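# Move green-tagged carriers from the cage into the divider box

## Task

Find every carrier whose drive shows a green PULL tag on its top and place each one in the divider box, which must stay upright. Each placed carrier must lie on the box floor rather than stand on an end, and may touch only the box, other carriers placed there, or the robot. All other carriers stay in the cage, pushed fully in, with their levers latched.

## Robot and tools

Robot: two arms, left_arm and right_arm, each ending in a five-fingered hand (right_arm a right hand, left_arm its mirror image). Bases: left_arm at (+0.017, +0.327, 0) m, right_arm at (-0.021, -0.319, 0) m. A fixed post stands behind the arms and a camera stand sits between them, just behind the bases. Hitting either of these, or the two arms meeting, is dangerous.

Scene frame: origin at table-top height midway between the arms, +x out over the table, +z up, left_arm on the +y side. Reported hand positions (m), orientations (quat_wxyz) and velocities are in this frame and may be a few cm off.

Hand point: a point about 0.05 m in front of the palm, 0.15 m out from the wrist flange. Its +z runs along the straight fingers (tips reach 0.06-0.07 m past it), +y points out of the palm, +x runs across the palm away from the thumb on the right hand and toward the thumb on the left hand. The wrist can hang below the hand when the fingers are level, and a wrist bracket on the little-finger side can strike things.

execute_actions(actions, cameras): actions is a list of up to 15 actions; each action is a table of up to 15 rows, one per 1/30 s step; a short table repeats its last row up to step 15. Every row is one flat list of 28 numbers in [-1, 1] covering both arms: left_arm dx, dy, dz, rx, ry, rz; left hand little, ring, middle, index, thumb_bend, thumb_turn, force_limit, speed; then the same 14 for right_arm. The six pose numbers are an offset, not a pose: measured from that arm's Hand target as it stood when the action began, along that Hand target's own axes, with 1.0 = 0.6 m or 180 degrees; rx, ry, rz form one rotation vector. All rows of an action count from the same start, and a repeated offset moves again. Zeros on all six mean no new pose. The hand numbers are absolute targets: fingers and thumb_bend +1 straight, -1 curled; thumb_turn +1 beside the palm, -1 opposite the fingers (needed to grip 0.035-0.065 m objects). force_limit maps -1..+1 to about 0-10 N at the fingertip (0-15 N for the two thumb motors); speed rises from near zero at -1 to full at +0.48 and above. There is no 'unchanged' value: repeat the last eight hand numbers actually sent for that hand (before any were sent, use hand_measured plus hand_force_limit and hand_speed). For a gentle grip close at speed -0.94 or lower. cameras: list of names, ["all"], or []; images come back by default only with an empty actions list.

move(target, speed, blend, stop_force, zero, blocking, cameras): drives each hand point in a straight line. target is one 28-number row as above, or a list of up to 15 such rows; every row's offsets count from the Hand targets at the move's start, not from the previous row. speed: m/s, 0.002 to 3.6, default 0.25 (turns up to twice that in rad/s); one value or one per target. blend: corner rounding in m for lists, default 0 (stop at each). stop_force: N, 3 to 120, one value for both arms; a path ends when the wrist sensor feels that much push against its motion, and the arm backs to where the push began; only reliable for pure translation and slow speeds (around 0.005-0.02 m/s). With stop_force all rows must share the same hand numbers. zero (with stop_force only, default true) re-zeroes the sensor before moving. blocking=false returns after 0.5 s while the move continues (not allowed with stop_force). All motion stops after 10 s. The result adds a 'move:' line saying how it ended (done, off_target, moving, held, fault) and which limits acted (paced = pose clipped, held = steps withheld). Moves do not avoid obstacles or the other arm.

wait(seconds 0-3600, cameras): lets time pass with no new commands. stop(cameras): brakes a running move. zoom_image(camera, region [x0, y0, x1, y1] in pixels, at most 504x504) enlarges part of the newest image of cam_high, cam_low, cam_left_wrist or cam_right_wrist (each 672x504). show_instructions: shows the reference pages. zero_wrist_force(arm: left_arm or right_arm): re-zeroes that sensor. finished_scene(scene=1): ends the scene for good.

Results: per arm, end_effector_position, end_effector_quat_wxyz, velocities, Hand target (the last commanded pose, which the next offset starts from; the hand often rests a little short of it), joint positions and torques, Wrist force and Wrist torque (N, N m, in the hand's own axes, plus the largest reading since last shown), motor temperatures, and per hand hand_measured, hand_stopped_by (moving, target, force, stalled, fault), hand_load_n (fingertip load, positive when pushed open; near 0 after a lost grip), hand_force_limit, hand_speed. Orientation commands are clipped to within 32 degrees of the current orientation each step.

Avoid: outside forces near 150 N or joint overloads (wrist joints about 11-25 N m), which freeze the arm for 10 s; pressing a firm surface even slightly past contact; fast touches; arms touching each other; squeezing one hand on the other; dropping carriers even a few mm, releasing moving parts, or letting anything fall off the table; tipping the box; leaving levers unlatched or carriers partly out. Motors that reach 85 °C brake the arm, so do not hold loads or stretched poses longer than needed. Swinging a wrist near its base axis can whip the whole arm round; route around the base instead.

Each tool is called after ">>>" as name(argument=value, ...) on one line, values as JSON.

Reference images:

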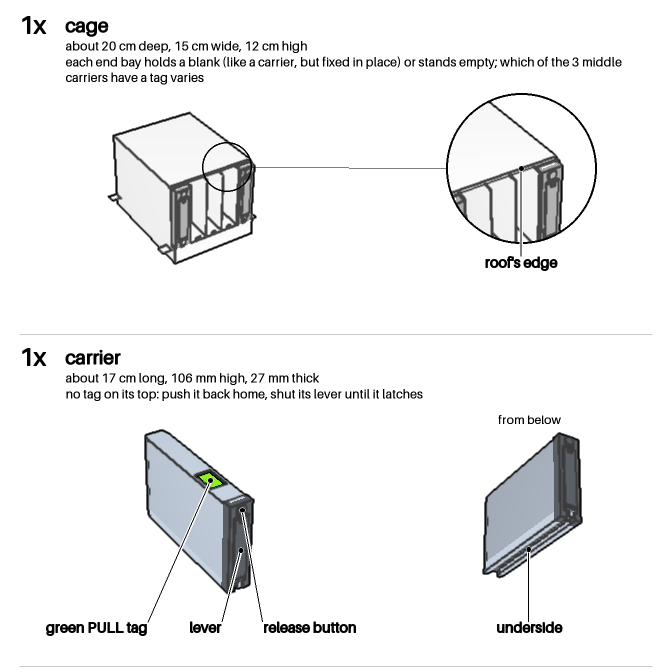

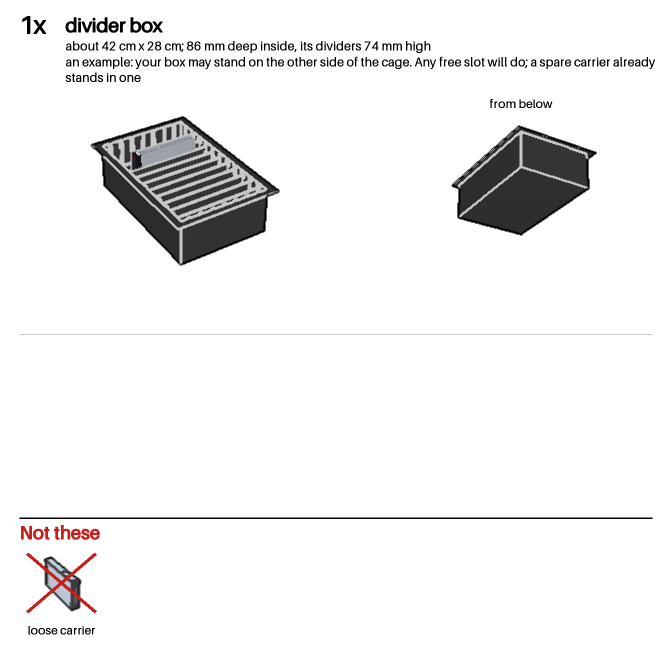

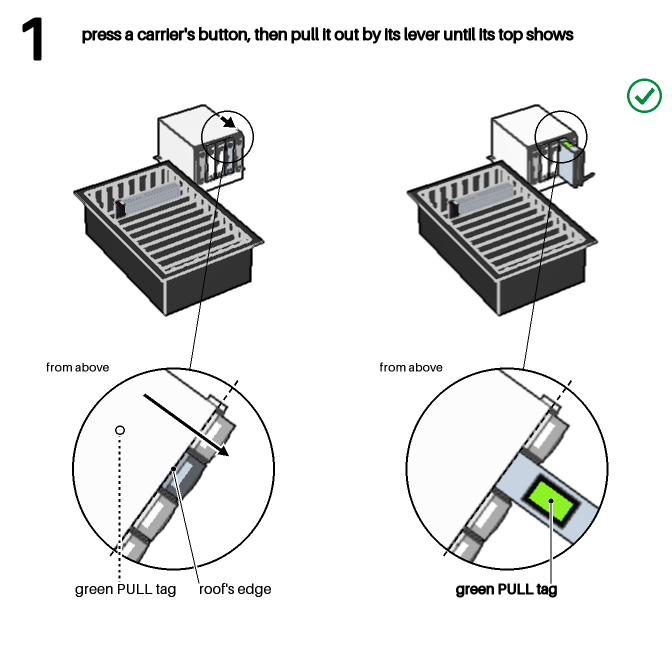

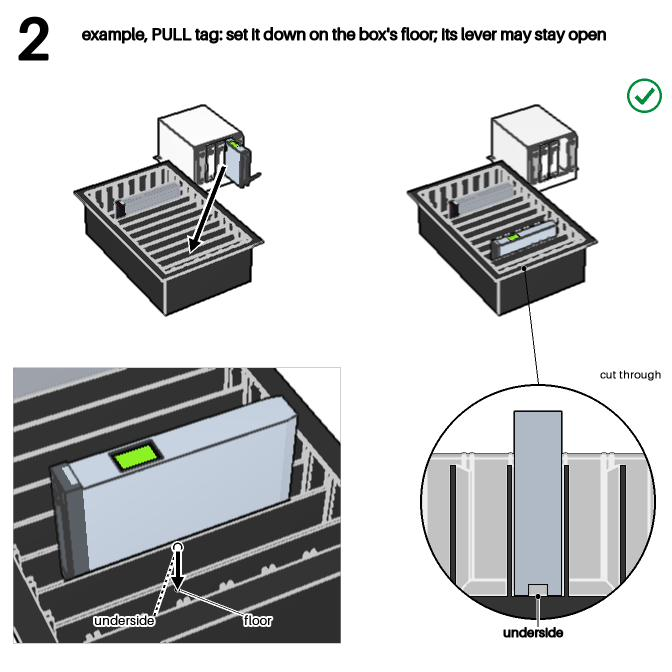

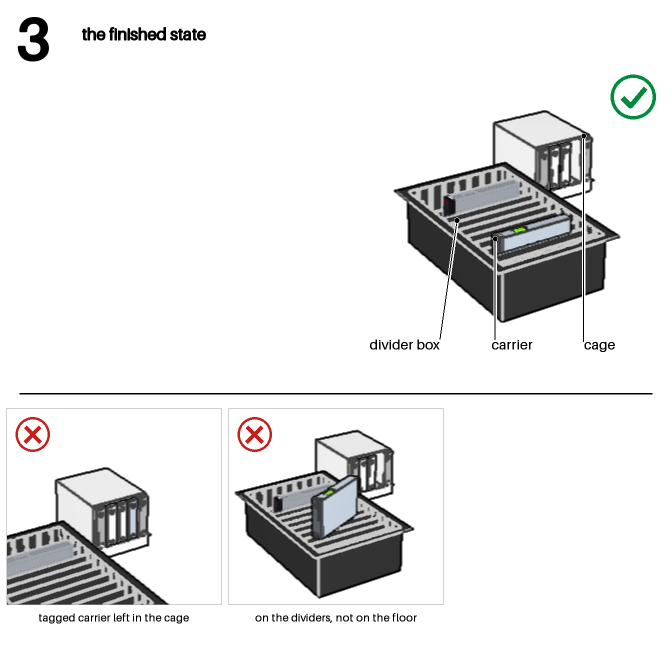

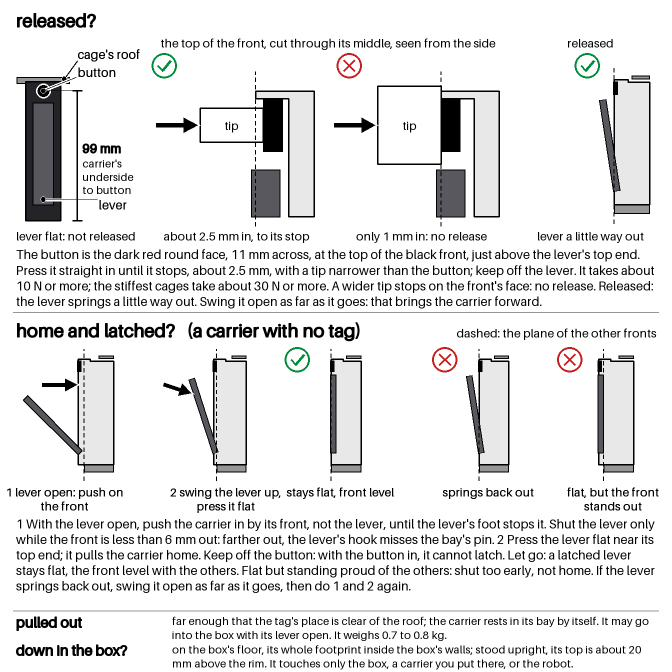

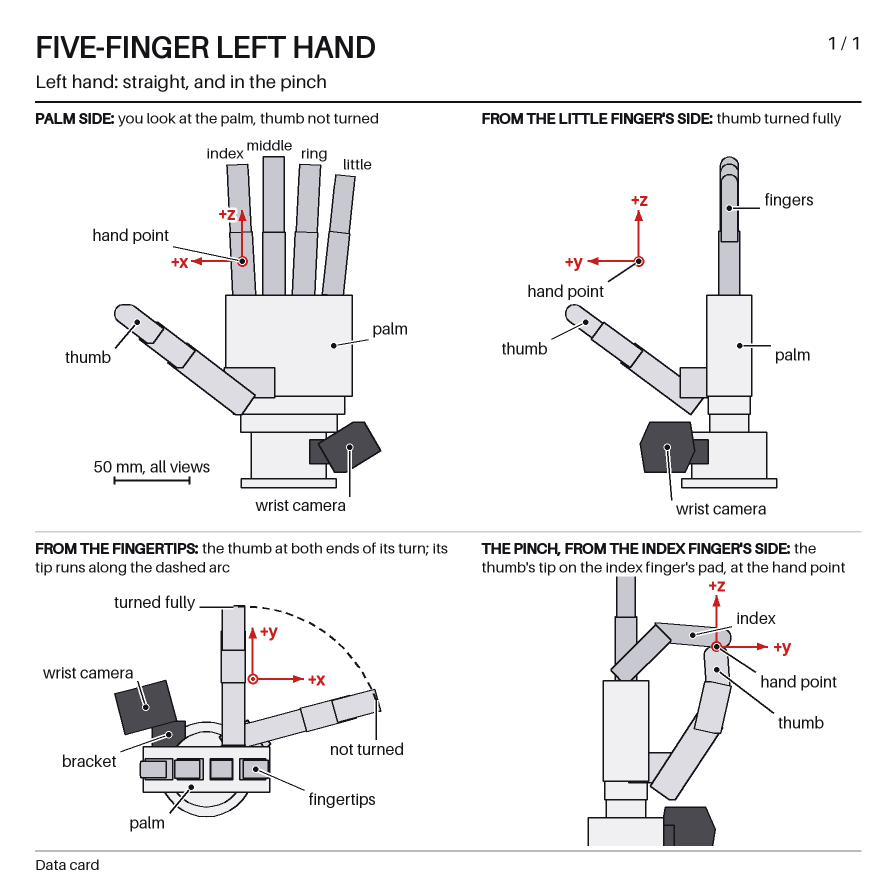

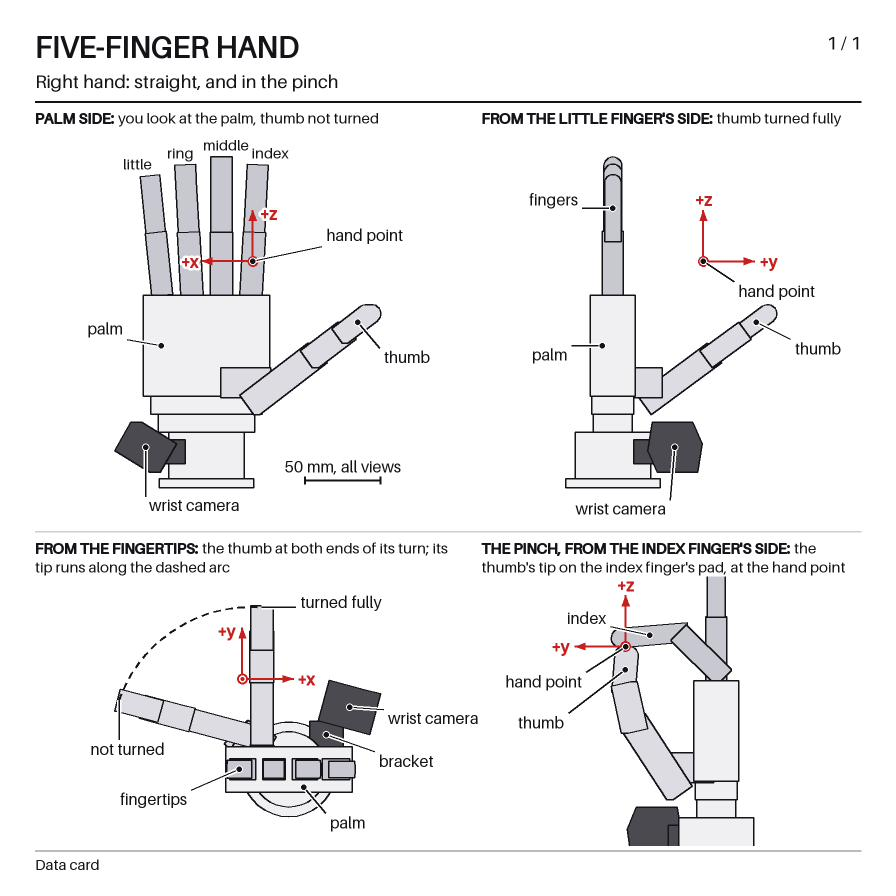

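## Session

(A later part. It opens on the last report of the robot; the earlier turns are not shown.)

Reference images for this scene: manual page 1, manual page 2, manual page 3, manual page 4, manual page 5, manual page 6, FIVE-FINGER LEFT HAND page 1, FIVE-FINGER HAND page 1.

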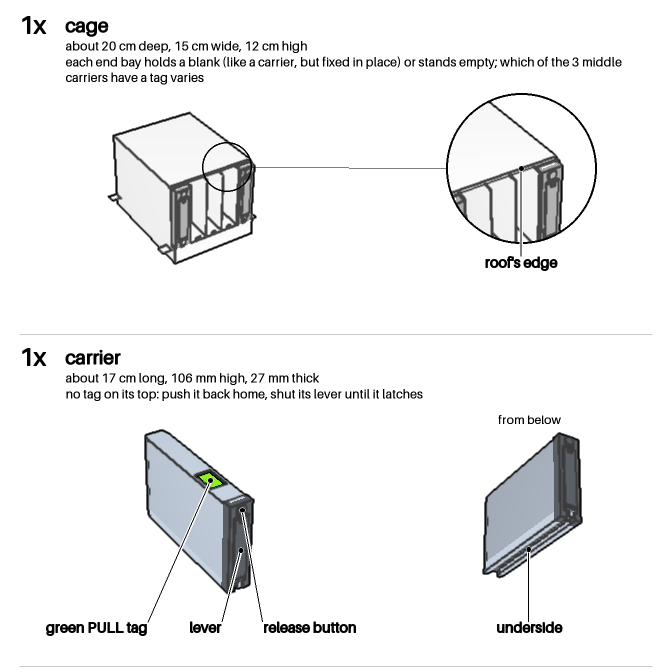

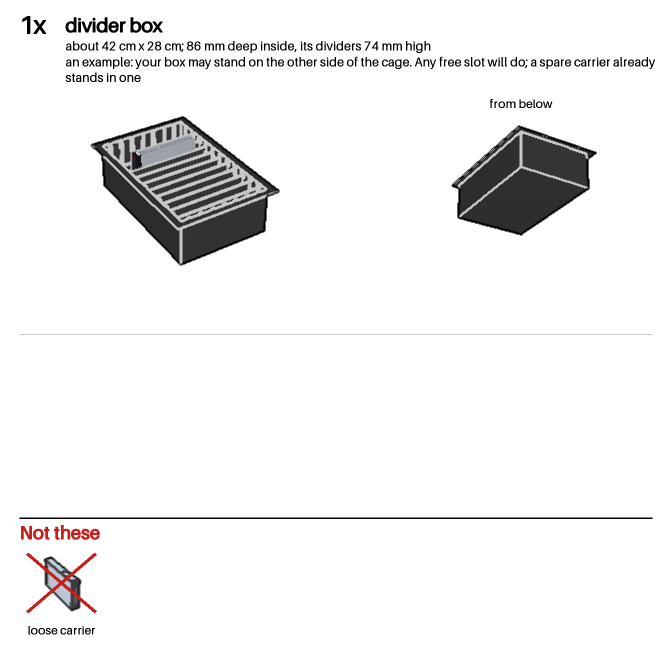

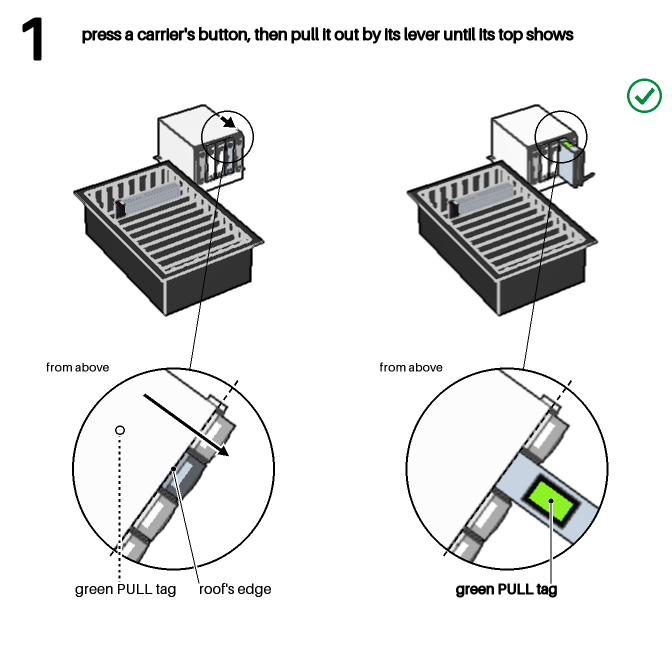

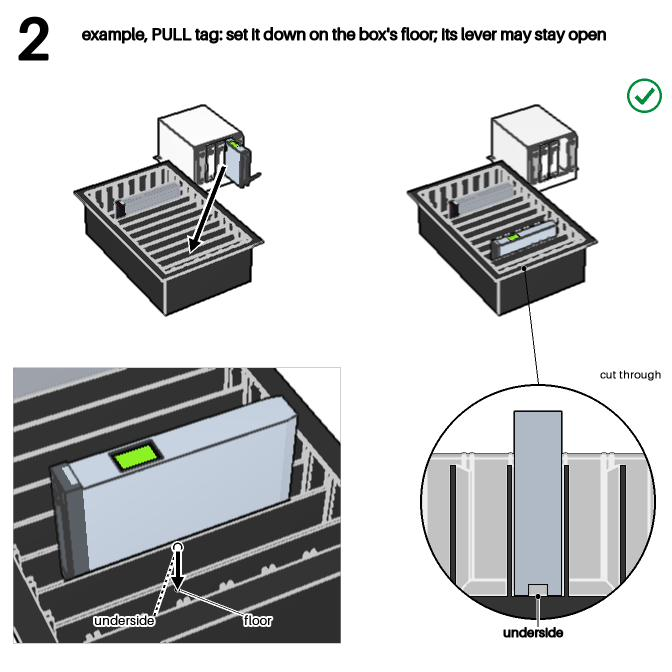

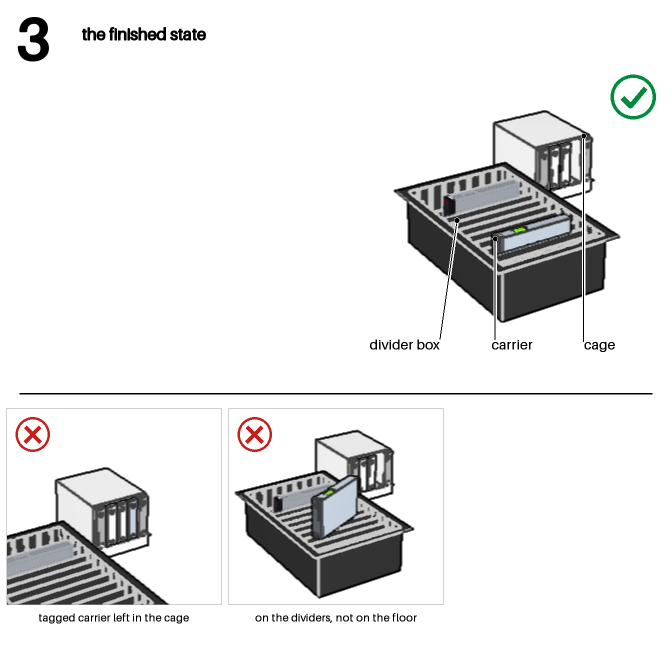

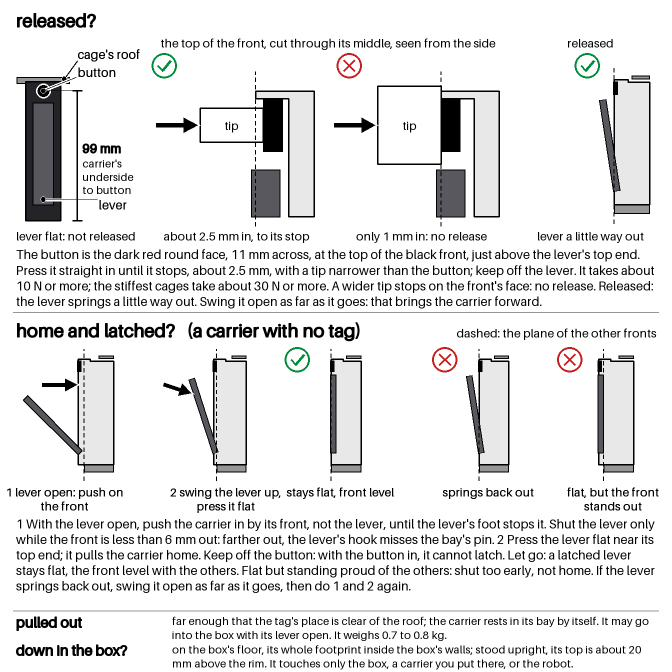

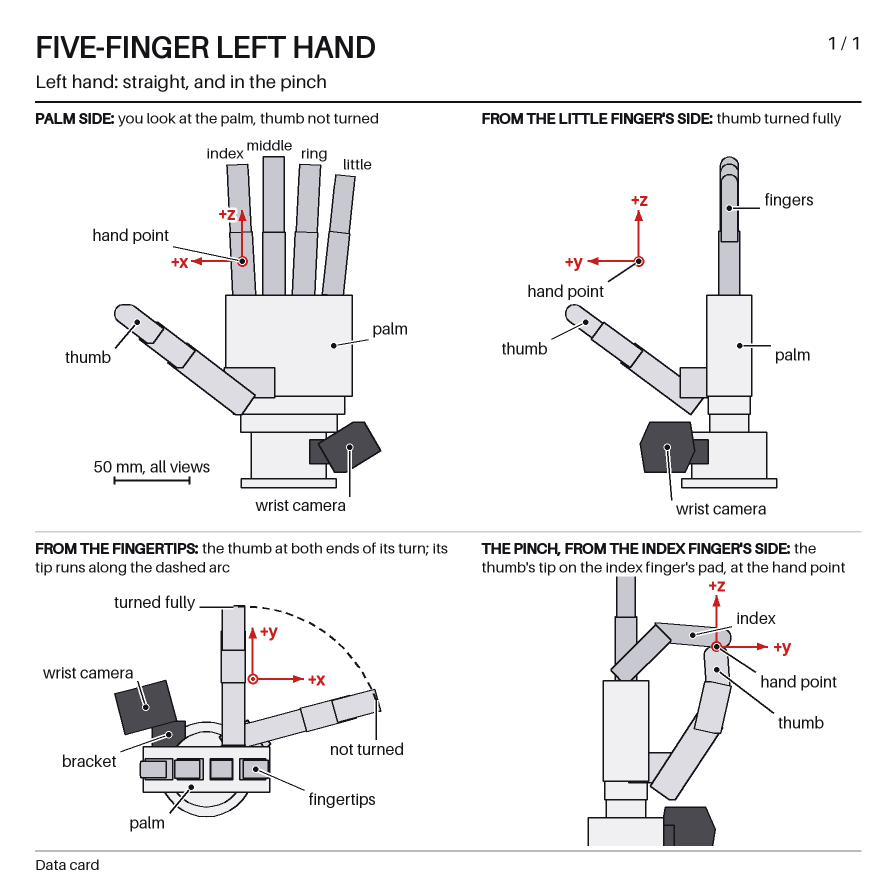

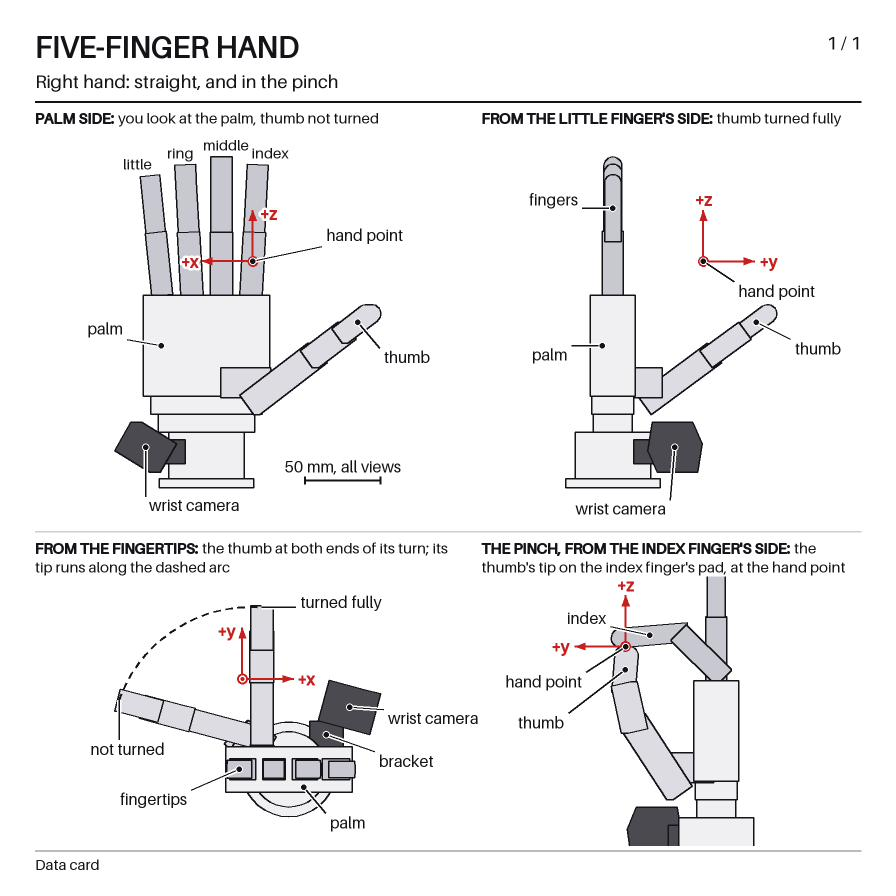

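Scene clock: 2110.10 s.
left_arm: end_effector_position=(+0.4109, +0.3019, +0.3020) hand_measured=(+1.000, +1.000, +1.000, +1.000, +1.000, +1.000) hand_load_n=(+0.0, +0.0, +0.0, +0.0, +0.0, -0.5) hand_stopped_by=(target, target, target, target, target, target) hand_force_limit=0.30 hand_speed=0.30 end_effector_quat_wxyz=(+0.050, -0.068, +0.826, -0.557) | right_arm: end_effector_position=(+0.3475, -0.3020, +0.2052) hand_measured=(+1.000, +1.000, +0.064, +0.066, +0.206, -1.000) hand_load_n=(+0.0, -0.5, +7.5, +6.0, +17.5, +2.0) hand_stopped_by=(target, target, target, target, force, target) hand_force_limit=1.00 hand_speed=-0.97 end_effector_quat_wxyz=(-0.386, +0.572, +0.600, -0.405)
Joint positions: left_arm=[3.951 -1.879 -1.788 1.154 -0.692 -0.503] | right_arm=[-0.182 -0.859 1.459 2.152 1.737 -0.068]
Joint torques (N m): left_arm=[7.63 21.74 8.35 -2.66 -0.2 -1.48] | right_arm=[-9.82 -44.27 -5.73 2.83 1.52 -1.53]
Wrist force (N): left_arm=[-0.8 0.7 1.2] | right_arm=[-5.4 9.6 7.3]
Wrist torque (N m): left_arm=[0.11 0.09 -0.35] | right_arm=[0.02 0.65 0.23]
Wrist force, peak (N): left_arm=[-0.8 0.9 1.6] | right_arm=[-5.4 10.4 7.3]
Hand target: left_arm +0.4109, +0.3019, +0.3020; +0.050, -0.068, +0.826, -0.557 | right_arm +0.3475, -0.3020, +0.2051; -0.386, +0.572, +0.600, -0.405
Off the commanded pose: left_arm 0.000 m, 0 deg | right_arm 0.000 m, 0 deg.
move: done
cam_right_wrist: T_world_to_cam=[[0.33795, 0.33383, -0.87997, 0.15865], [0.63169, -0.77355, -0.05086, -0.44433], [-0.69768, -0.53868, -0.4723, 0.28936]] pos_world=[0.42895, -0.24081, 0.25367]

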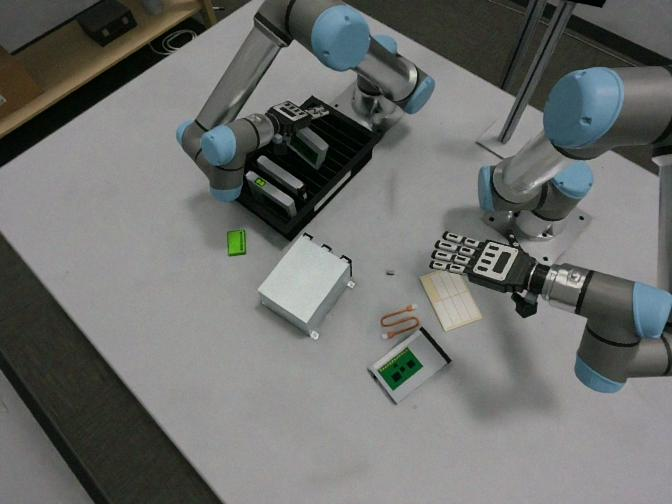

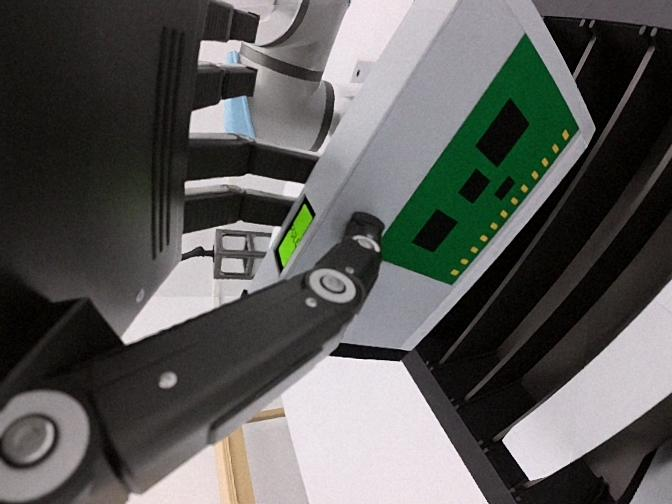

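>>> move(target=[0,0,0,0,0,0,1,1,1,1,1,1,0.3,0.3,0.0001,0.0363,0.0099,0,0,0,1,1,0.06,0.064,0.18,-1,1.0,-0.97], speed=0.015, stop_force=4, cameras=["cam_high","cam_right_wrist"])

>>> zoom_image(camera="cam_high", region=[280, 130, 350, 200])

>>> zoom_image(camera="cam_right_wrist", region=[400, 80, 672, 450])

Scene clock: 2118.80 s.
left_arm: end_effector_position=(+0.4109, +0.3019, +0.3020) hand_measured=(+1.000, +1.000, +1.000, +1.000, +1.000, +1.000) hand_load_n=(+0.0, +0.0, +0.0, +0.0, +0.0, -0.5) hand_stopped_by=(target, target, target, target, target, target) hand_force_limit=0.30 hand_speed=0.30 end_effector_quat_wxyz=(+0.050, -0.068, +0.826, -0.557) | right_arm: end_effector_position=(+0.3487, -0.3019, +0.1950) hand_measured=(+1.000, +1.000, +0.064, +0.066, +0.206, -1.000) hand_load_n=(+0.0, +0.0, +8.0, +6.0, +17.0, +1.5) hand_stopped_by=(target, target, target, target, force, target) hand_force_limit=1.00 hand_speed=-0.97 end_effector_quat_wxyz=(-0.386, +0.572, +0.600, -0.405)
Joint positions: left_arm=[3.951 -1.879 -1.788 1.154 -0.692 -0.503] | right_arm=[-0.181 -0.843 1.46 2.135 1.737 -0.068]
Joint torques (N m): left_arm=[6.94 21.89 8 -2.7 -0.27 -1.55] | right_arm=[-0.21 -57.8 -18.3 5.09 -0.75 0.63]
Wrist force (N): left_arm=[-0.7 0.8 1.1] | right_arm=[-4.5 7.5 6.8]
Wrist torque (N m): left_arm=[0.12 0.08 -0.35] | right_arm=[-0.03 0.53 0.12]
Wrist force, peak (N): left_arm=[-0.7 1.0 1.6] | right_arm=[-5.2 9.7 7.4]
Hand target: left_arm +0.4109, +0.3019, +0.3020; +0.050, -0.068, +0.826, -0.557 | right_arm +0.3487, -0.3019, +0.1950; -0.386, +0.572, +0.600, -0.405 (not the last commanded pose)
Off the commanded pose: left_arm 0.000 m, 0 deg | right_arm 0.012 m, 0 deg.
move: contact (right_arm)
cam_right_wrist: T_world_to_cam=[[0.33791, 0.3338, -0.88, 0.14925], [0.63163, -0.7736, -0.0509, -0.44551], [-0.69776, -0.53863, -0.47225, 0.28547]] pos_world=[0.43015, -0.24071, 0.24347]

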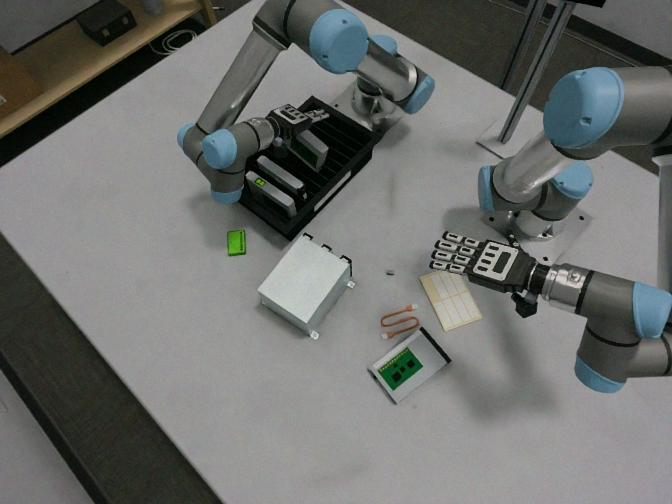

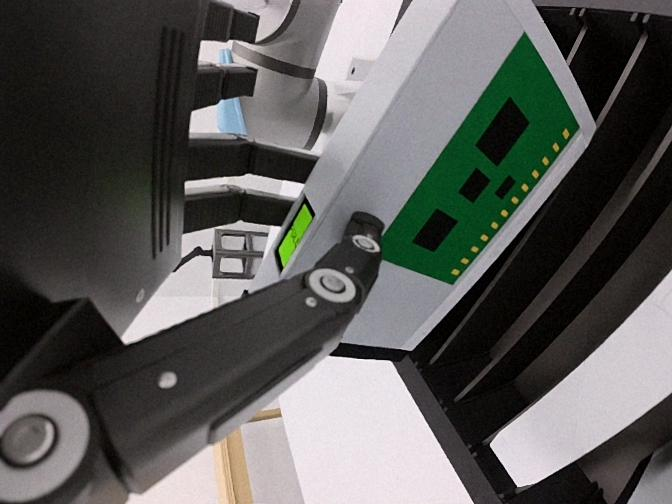

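Scaled by 7.200 from the camera's image (finer frame: 960x720).

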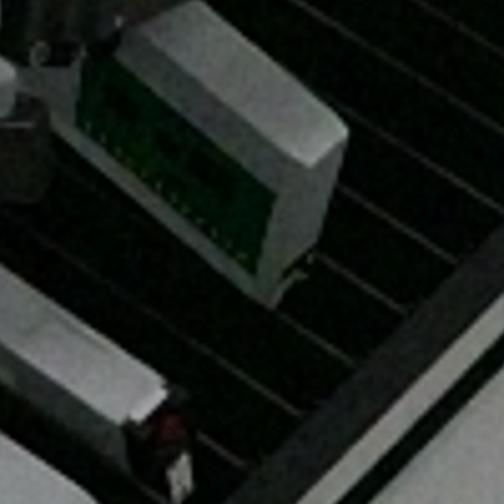

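Scaled by 1.362 from the camera's image (finer frame: 960x720).

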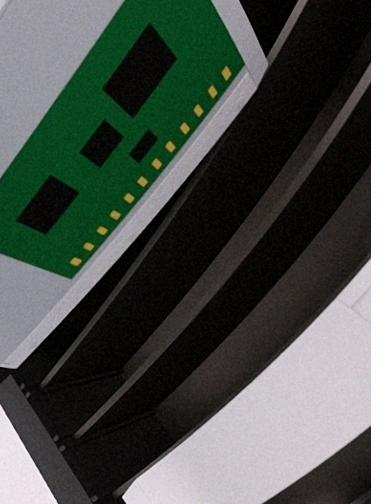

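>>> move(target=[[0,0,0,0,0,0,1,1,1,1,1,1,0.3,0.3,0,-0.0062,-0.0025,0,0,0,1,1,0.06,0.064,0.18,-1,1.0,-0.97],[0,0,0,0,0,0,1,1,1,1,1,1,0.3,0.3,-0.0002,-0.0081,0.0021,0,0,0,1,1,0.06,0.064,0.18,-1,1.0,-0.97]], speed=0.02)

>>> move(target=[0,0,0,0,0,0,1,1,1,1,1,1,0.3,0.3,0,0.0309,0.0125,0,0,0,1,1,0.06,0.064,0.18,-1,1.0,-0.97], speed=0.015, stop_force=4, cameras=["cam_high","cam_right_wrist"])

>>> zoom_image(camera="cam_high", region=[280, 130, 350, 200])

Scene clock: 2122.83 s.
left_arm: end_effector_position=(+0.4109, +0.3019, +0.3020) hand_measured=(+1.000, +1.000, +1.000, +1.000, +1.000, +1.000) hand_load_n=(+0.0, +0.0, -0.5, +0.0, +0.0, -0.5) hand_stopped_by=(target, target, target, target, target, target) hand_force_limit=0.30 hand_speed=0.30 end_effector_quat_wxyz=(+0.050, -0.068, +0.826, -0.557) | right_arm: end_effector_position=(+0.3457, -0.3022, +0.1990) hand_measured=(+1.000, +1.000, +0.064, +0.066, +0.206, -1.000) hand_load_n=(+0.0, +0.0, +7.5, +6.0, +17.5, +2.0) hand_stopped_by=(target, target, target, target, force, target) hand_force_limit=1.00 hand_speed=-0.97 end_effector_quat_wxyz=(-0.386, +0.572, +0.600, -0.405)
Joint positions: left_arm=[3.951 -1.879 -1.788 1.154 -0.692 -0.503] | right_arm=[-0.183 -0.854 1.469 2.137 1.738 -0.068]
Joint torques (N m): left_arm=[6.98 21.47 7.82 -2.62 -0.33 -1.58] | right_arm=[-10.09 -58.38 -4.81 2.82 1.47 -1.51]
Wrist force (N): left_arm=[-0.7 0.7 1.4] | right_arm=[-4.9 9.5 7.3]
Wrist torque (N m): left_arm=[0.09 0.10 -0.35] | right_arm=[0.01 0.56 0.27]
Wrist force, peak (N): left_arm=[-0.9 0.9 1.6] | right_arm=[-5.3 9.8 7.5]
Hand target: left_arm +0.4109, +0.3019, +0.3020; +0.050, -0.068, +0.826, -0.557 | right_arm +0.3457, -0.3022, +0.1990; -0.386, +0.572, +0.600, -0.405
Off the commanded pose: left_arm 0.000 m, 0 deg | right_arm 0.000 m, 0 deg.
move: done

Scene clock: 2125.00 s.
left_arm: end_effector_position=(+0.4109, +0.3019, +0.3020) hand_measured=(+1.000, +1.000, +1.000, +1.000, +1.000, +1.000) hand_load_n=(+0.0, +0.0, +0.0, -0.5, -0.5, -0.5) hand_stopped_by=(target, target, target, target, target, target) hand_force_limit=0.30 hand_speed=0.30 end_effector_quat_wxyz=(+0.050, -0.068, +0.826, -0.557) | right_arm: end_effector_position=(+0.3457, -0.3022, +0.1790) hand_measured=(+1.000, +1.000, +0.064, +0.066, +0.206, -1.000) hand_load_n=(+0.0, +0.0, +8.0, +5.5, +18.0, +2.0) hand_stopped_by=(target, target, target, target, force, target) hand_force_limit=1.00 hand_speed=-0.97 end_effector_quat_wxyz=(-0.386, +0.572, +0.600, -0.405)
Joint positions: left_arm=[3.951 -1.879 -1.788 1.154 -0.692 -0.503] | right_arm=[-0.183 -0.826 1.479 2.099 1.738 -0.068]
Joint torques (N m): left_arm=[7.2 21.5 8.04 -2.76 -0.25 -1.66] | right_arm=[-10.25 -44.37 -5.12 2.69 1.03 -1.02]
Wrist force (N): left_arm=[-0.4 1.0 1.3] | right_arm=[-4.9 8.8 7.5]
Wrist torque (N m): left_arm=[0.14 0.04 -0.34] | right_arm=[0.01 0.55 0.24]
Wrist force, peak (N): left_arm=[-0.5 1.1 1.5] | right_arm=[-5.1 9.7 7.4]
Hand target: left_arm +0.4109, +0.3019, +0.3020; +0.050, -0.068, +0.826, -0.557 | right_arm +0.3457, -0.3022, +0.1790; -0.386, +0.572, +0.600, -0.405
Off the commanded pose: left_arm 0.000 m, 0 deg | right_arm 0.000 m, 0 deg.
move: done
cam_right_wrist: T_world_to_cam=[[0.33791, 0.3338, -0.88, 0.13628], [0.63163, -0.7736, -0.0509, -0.44466], [-0.69776, -0.53863, -0.47225, 0.27565]] pos_world=[0.42715, -0.24101, 0.22747]

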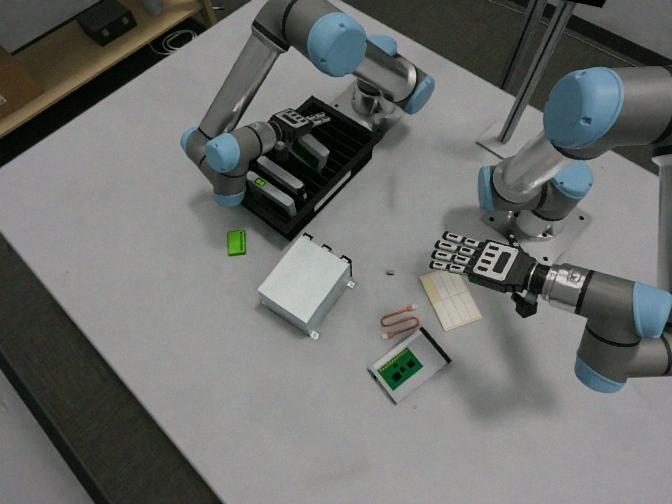

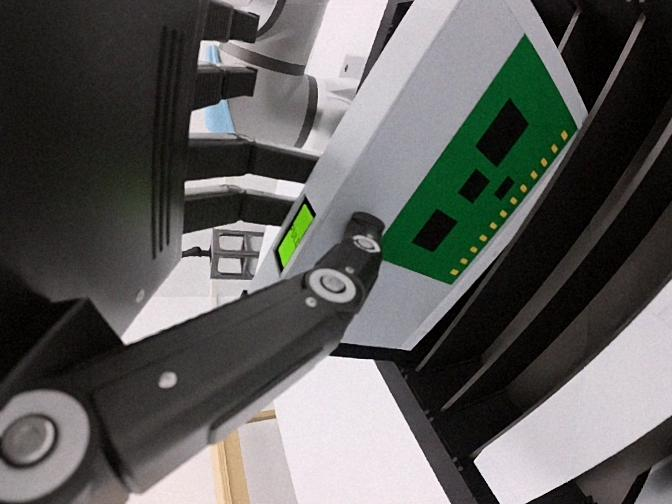

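Scaled by 7.200 from the camera's image (finer frame: 960x720).

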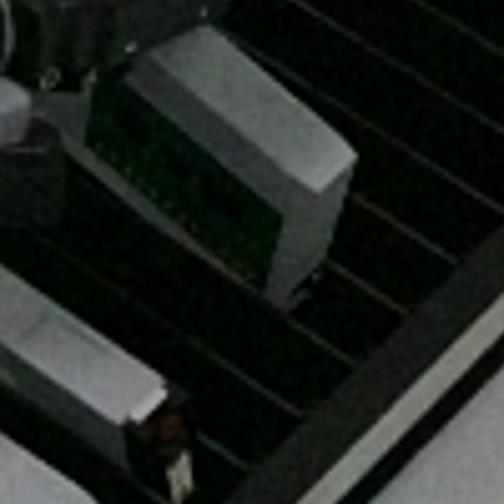

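>>> move(target=[0,0,0,0,0,0,1,1,1,1,1,1,0.3,0.3,0,0.0448,0.0181,0,0,0,1,1,0.06,0.064,0.18,-1,1.0,-0.97], speed=0.015, stop_force=4, cameras=["cam_high","cam_right_wrist"])

>>> zoom_image(camera="cam_high", region=[265, 120, 350, 205])

>>> zoom_image(camera="cam_right_wrist", region=[320, 80, 672, 504])

Scene clock: 2130.20 s.
left_arm: end_effector_position=(+0.4109, +0.3019, +0.3020) hand_measured=(+1.000, +1.000, +1.000, +1.000, +1.000, +1.000) hand_load_n=(+0.0, +0.0, +0.0, +0.0, +0.0, -0.5) hand_stopped_by=(target, target, target, target, target, target) hand_force_limit=0.30 hand_speed=0.30 end_effector_quat_wxyz=(+0.050, -0.068, +0.826, -0.557) | right_arm: end_effector_position=(+0.3457, -0.3022, +0.1500) hand_measured=(+1.000, +1.000, +0.064, +0.066, +0.206, -1.000) hand_load_n=(+0.0, +0.0, +7.5, +5.5, +18.0, +2.0) hand_stopped_by=(target, target, target, target, force, target) hand_force_limit=1.00 hand_speed=-0.97 end_effector_quat_wxyz=(-0.386, +0.572, +0.600, -0.405)
Joint positions: left_arm=[3.951 -1.879 -1.788 1.154 -0.692 -0.503] | right_arm=[-0.183 -0.783 1.49 2.046 1.738 -0.068]
Joint torques (N m): left_arm=[7.29 21.62 7.81 -2.72 -0.28 -1.7] | right_arm=[-10.09 -45.14 -4.53 2.56 0.91 -0.12]
Wrist force (N): left_arm=[-0.6 0.9 1.2] | right_arm=[-4.9 8.6 7.2]
Wrist torque (N m): left_arm=[0.13 0.07 -0.35] | right_arm=[0.01 0.58 0.22]
Wrist force, peak (N): left_arm=[-0.8 0.9 1.6] | right_arm=[-4.9 9.2 7.9]
Hand target: left_arm +0.4109, +0.3019, +0.3020; +0.050, -0.068, +0.826, -0.557 | right_arm +0.3457, -0.3022, +0.1500; -0.386, +0.572, +0.600, -0.405
Off the commanded pose: left_arm 0.000 m, 0 deg | right_arm 0.000 m, 0 deg.
move: done
cam_right_wrist: T_world_to_cam=[[0.33793, 0.33377, -0.88, 0.11075], [0.63162, -0.77361, -0.05087, -0.44614], [-0.69776, -0.53863, -0.47225, 0.26196]] pos_world=[0.42715, -0.24101, 0.19847]

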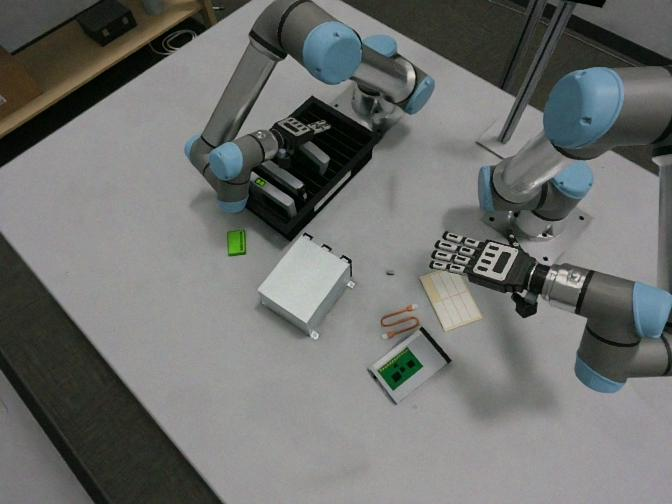

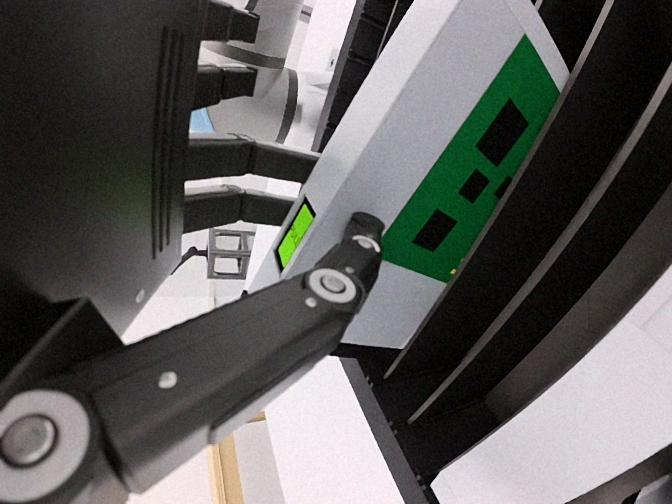

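Scaled by 5.929 from the camera's image (finer frame: 960x720).

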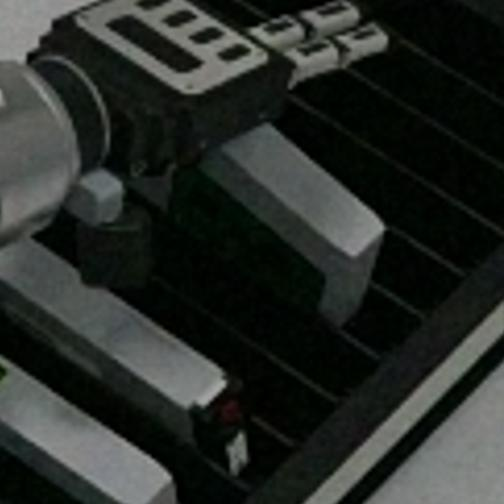

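Scaled by 1.189 from the camera's image (finer frame: 960x720).

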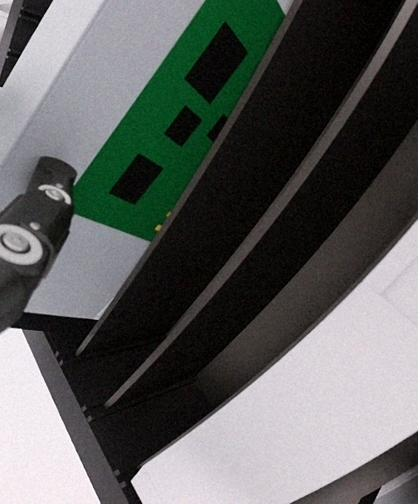

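>>> move(target=[0,0,0,0,0,0,1,1,1,1,1,1,0.3,0.3,0,0.00773,0.00312,0,0,0,1,1,0.06,0.064,0.18,-1,1.0,-0.97], speed=0.015, stop_force=4, cameras=["cam_high", "cam_right_wrist", "cam_low"])

Scene clock: 2136.43 s.
left_arm: end_effector_position=(+0.4109, +0.3019, +0.3020) hand_measured=(+1.000, +1.000, +1.000, +1.000, +1.000, +1.000) hand_load_n=(+0.0, +0.0, -0.5, +0.0, +0.0, +0.0) hand_stopped_by=(target, target, target, target, target, target) hand_force_limit=0.30 hand_speed=0.30 end_effector_quat_wxyz=(+0.050, -0.068, +0.826, -0.557) | right_arm: end_effector_position=(+0.3457, -0.3022, +0.1450) hand_measured=(+1.000, +1.000, +0.064, +0.066, +0.206, -1.000) hand_load_n=(+0.0, +0.0, +7.5, +5.5, +18.5, +2.5) hand_stopped_by=(target, target, target, target, force, target) hand_force_limit=1.00 hand_speed=-0.97 end_effector_quat_wxyz=(-0.386, +0.572, +0.600, -0.405)
Joint positions: left_arm=[3.951 -1.879 -1.788 1.154 -0.692 -0.503] | right_arm=[-0.183 -0.776 1.491 2.037 1.738 -0.068]
Joint torques (N m): left_arm=[7.25 21.54 7.99 -2.59 -0.28 -1.75] | right_arm=[-9.89 -45.03 -4.41 2.32 1.5 0.01]
Wrist force (N): left_arm=[-0.5 0.9 1.4] | right_arm=[-4.8 7.8 6.5]
Wrist torque (N m): left_arm=[0.12 0.05 -0.34] | right_arm=[-0.01 0.62 0.18]
Wrist force, peak (N): left_arm=[-0.7 1.1 1.5] | right_arm=[-5.2 8.7 7.5]
Hand target: left_arm +0.4109, +0.3019, +0.3020; +0.050, -0.068, +0.826, -0.557 | right_arm +0.3457, -0.3022, +0.1450; -0.386, +0.572, +0.600, -0.405
Off the commanded pose: left_arm 0.000 m, 0 deg | right_arm 0.000 m, 0 deg.
move: done
cam_right_wrist: T_world_to_cam=[[0.33793, 0.33377, -0.88, 0.10635], [0.63162, -0.77361, -0.05087, -0.4464], [-0.69776, -0.53863, -0.47225, 0.2596]] pos_world=[0.42715, -0.24101, 0.19347]
Images, in order (width x height): cam_high 672x504, cam_low 672x504, cam_right_wrist 672x504.

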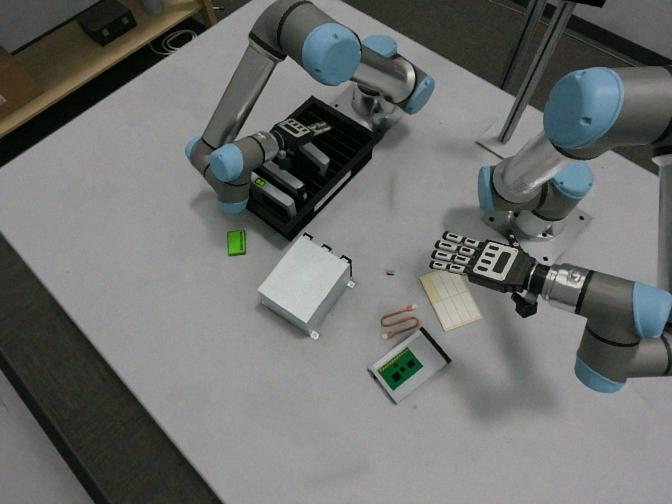

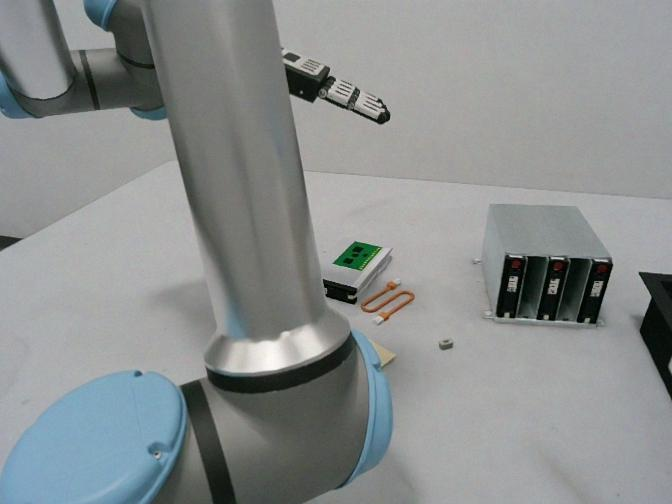

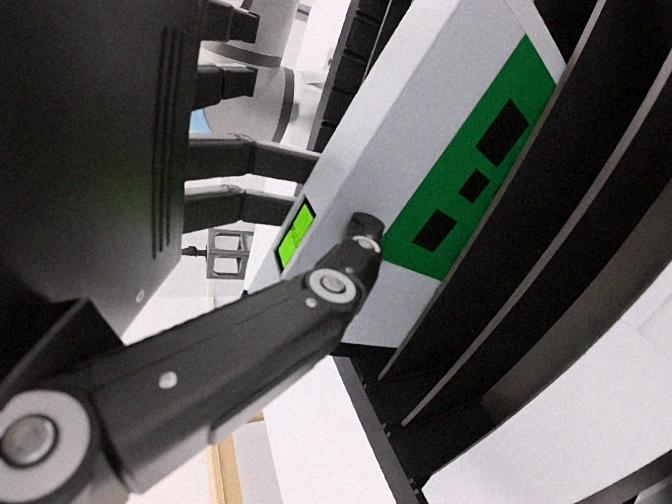

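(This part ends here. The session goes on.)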